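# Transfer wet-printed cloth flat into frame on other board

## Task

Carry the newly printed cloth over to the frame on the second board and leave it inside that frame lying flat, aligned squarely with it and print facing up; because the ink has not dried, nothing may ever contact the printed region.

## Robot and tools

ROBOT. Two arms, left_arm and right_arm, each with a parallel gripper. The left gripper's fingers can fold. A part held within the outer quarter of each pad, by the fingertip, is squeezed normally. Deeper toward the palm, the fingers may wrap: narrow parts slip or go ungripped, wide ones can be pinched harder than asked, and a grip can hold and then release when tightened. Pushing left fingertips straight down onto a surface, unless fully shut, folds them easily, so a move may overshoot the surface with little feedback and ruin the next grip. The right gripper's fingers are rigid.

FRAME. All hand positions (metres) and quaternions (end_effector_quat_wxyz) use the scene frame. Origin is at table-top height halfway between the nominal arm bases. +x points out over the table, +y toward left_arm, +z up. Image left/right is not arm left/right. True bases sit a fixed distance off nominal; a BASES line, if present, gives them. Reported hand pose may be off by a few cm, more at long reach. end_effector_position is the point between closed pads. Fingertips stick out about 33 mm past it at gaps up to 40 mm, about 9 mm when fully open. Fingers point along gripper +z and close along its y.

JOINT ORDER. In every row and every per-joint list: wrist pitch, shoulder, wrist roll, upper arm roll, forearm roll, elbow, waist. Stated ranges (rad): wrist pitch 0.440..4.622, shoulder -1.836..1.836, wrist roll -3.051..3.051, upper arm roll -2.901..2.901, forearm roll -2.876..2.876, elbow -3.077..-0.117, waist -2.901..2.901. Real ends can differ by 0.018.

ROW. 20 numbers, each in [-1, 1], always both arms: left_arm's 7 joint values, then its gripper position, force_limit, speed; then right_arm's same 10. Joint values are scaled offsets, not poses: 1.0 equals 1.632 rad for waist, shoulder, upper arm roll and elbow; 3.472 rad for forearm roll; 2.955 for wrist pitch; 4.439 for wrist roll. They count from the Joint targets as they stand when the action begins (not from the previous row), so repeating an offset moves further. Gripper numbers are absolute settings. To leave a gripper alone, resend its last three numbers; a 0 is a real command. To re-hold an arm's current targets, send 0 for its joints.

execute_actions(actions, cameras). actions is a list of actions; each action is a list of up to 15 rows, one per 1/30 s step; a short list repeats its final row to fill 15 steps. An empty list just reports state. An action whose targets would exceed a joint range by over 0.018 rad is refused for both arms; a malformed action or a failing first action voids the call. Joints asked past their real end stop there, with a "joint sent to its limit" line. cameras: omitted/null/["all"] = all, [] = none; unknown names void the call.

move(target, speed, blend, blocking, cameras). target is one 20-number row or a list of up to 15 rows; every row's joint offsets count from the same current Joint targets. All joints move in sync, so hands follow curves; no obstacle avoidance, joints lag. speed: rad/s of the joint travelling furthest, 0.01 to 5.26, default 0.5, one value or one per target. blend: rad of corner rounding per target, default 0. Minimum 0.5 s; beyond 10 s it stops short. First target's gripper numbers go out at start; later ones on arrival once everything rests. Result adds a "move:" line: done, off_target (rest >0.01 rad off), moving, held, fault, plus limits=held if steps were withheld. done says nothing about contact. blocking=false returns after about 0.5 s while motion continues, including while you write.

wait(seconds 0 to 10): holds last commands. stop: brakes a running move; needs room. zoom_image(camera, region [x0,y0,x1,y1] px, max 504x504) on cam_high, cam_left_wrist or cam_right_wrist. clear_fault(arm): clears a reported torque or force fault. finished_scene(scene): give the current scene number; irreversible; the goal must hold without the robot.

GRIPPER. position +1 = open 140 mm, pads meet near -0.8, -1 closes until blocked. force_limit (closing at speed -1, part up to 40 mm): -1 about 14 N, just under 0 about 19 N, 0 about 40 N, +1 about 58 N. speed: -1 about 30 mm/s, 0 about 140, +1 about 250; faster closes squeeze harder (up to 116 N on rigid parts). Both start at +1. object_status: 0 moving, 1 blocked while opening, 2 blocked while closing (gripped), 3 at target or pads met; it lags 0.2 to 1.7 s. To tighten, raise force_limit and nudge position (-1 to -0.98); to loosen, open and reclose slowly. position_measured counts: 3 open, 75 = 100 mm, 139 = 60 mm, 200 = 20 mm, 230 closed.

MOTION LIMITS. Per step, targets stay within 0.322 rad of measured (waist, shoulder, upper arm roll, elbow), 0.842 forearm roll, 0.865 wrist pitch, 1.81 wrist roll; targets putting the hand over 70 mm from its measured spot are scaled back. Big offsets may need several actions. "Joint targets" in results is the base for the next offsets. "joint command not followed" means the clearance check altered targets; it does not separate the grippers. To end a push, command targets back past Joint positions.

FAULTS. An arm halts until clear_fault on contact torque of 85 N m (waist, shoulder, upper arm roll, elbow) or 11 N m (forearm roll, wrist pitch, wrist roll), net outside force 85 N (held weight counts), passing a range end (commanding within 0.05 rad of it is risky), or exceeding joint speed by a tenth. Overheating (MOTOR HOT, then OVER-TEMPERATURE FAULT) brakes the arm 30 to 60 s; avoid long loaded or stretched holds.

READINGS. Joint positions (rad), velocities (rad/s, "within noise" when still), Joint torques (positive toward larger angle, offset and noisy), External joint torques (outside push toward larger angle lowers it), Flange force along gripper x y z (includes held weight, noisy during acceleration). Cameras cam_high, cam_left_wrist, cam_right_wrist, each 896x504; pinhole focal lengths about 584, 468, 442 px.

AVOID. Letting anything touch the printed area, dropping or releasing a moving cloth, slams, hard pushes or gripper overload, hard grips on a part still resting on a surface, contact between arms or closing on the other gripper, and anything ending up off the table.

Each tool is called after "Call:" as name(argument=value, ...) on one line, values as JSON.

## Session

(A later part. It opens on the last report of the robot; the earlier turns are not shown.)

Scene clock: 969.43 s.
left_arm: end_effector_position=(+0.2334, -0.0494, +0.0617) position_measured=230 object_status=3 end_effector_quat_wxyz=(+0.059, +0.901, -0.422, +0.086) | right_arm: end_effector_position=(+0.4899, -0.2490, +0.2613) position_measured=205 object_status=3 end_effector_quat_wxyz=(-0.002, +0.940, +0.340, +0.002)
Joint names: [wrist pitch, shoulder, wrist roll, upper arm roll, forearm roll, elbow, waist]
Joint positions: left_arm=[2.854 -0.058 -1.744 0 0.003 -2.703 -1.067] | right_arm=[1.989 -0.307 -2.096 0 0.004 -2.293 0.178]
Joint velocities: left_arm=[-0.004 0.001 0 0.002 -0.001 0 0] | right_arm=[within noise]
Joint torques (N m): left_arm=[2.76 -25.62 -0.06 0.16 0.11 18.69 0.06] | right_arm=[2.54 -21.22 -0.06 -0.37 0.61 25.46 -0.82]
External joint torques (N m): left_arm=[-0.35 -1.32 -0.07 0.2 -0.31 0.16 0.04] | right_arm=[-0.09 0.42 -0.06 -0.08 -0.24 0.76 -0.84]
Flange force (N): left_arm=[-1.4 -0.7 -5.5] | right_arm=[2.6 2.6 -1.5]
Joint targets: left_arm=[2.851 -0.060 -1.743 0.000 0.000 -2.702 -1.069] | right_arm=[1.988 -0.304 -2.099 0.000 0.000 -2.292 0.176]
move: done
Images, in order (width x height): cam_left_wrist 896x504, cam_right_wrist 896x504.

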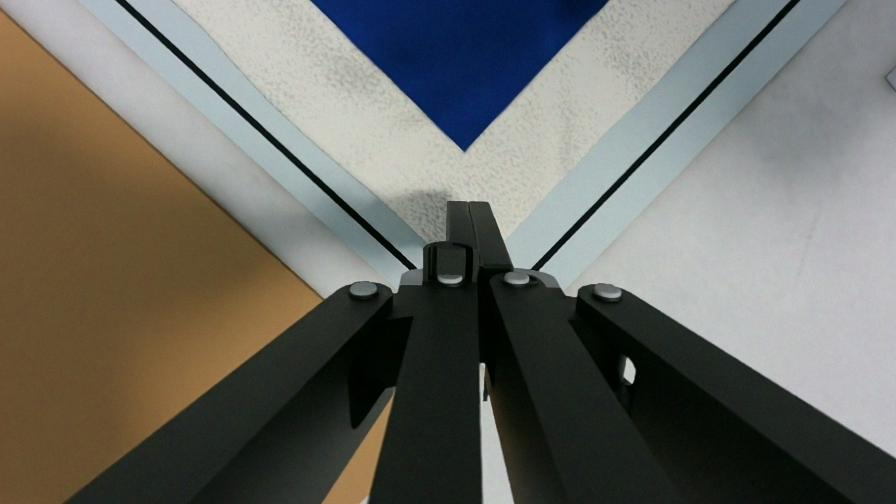

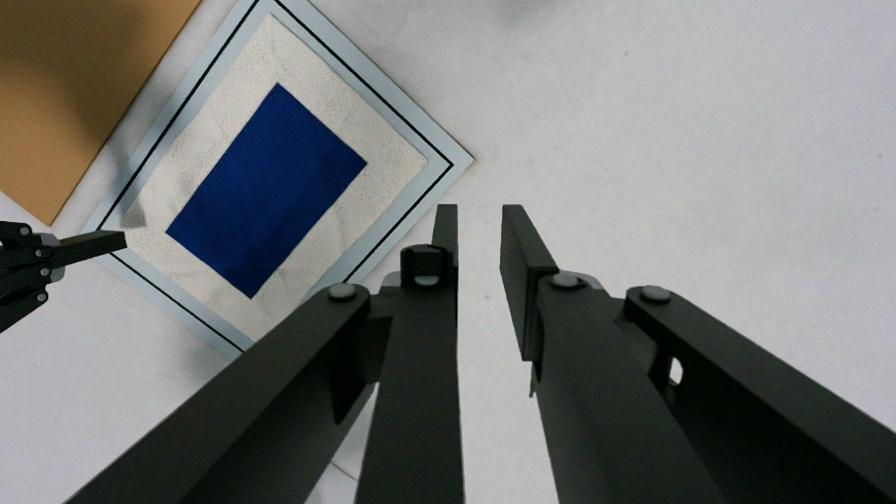

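Call:
move(target=[0,-0.15,0,0,0,0,0,-1,-1,-1,0,0,0,0,0,0,-0.25,-0.6,-1,-1], speed=0.4)

Call:
zoom_image(camera="cam_high", region=[350, 340, 500, 440])

Call:
zoom_image(camera="cam_left_wrist", region=[0, 0, 500, 300])

Scene clock: 979.43 s.
left_arm: end_effector_position=(+0.2593, -0.0943, +0.1844) position_measured=230 object_status=3 end_effector_quat_wxyz=(+0.128, +0.882, -0.413, +0.185) | right_arm: end_effector_position=(+0.4841, -0.4345, +0.2613) position_measured=205 object_status=3 end_effector_quat_wxyz=(-0.002, +0.990, +0.142, +0.002)
Joint names: [wrist pitch, shoulder, wrist roll, upper arm roll, forearm roll, elbow, waist]
Joint positions: left_arm=[2.852 -0.303 -1.744 0 0.003 -2.702 -1.067] | right_arm=[1.989 -0.307 -2.096 -0.002 0.004 -2.293 -0.23]
Joint velocities: within noise
Joint torques (N m): left_arm=[3.31 -20.5 -0.03 -0.08 0.29 22.26 0.11] | right_arm=[2.55 -21.25 -0.07 -0.03 0.62 25.42 -0.84]
External joint torques (N m): left_arm=[-0.19 -1.01 -0.05 0.2 -0.31 -0.11 0.1] | right_arm=[-0.09 0.59 -0.07 0.27 -0.23 0.6 -0.84]
Flange force (N): left_arm=[-1.8 -0.9 -4.1] | right_arm=[2.8 2.3 -1.1]
Joint targets: left_arm=[2.851 -0.305 -1.743 0.000 0.000 -2.702 -1.069] | right_arm=[1.988 -0.304 -2.099 0.000 0.000 -2.292 -0.232]
move: done

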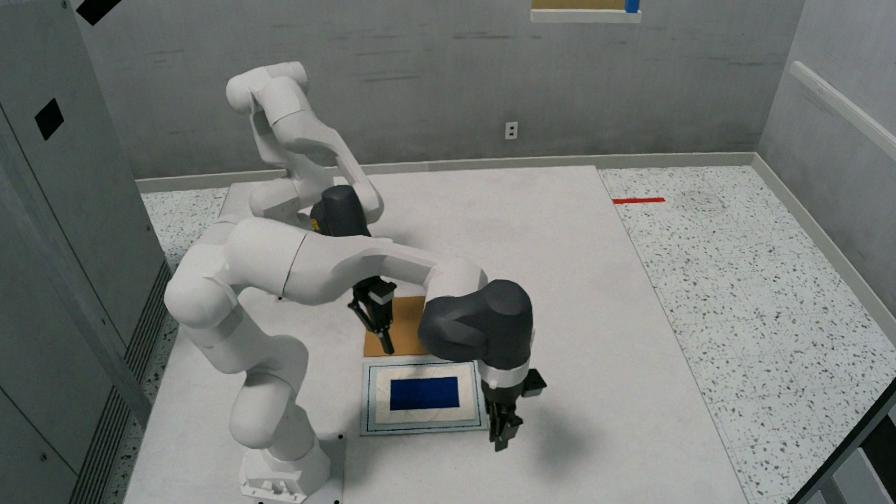

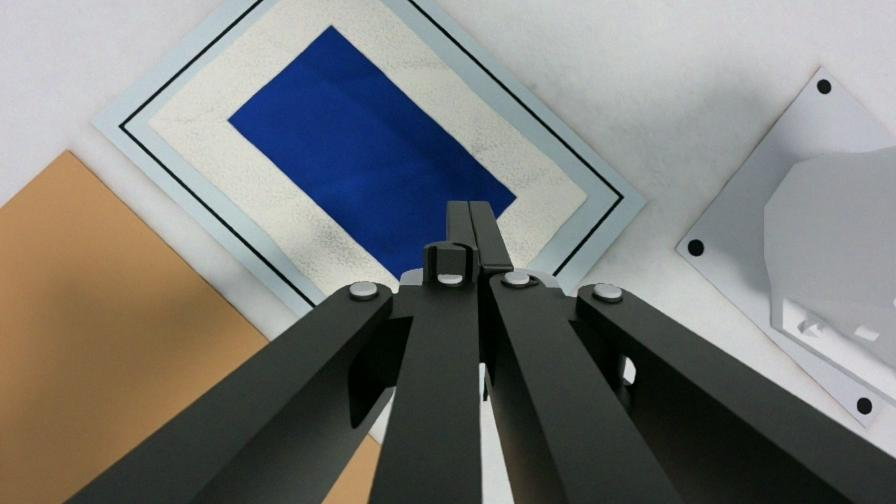

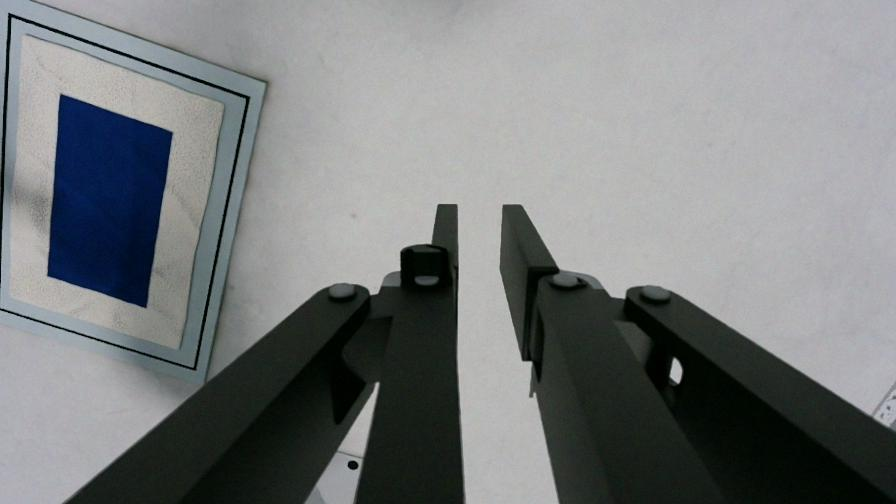

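Scaled by 3.360.

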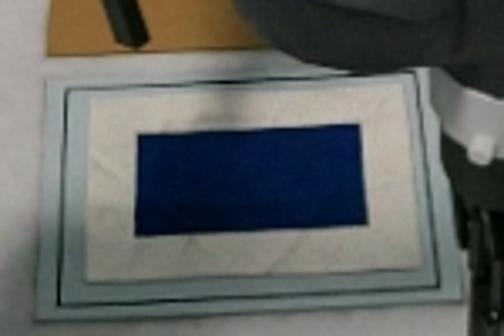

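Scaled by 1.008.

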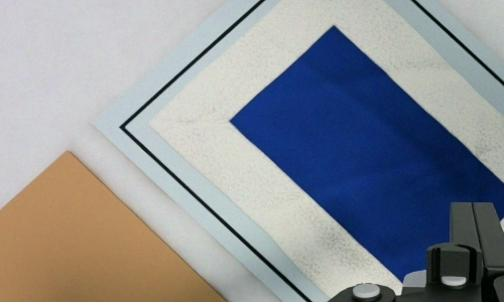

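Call:
finished_scene(scene=1)

The scene is finished: the task was done.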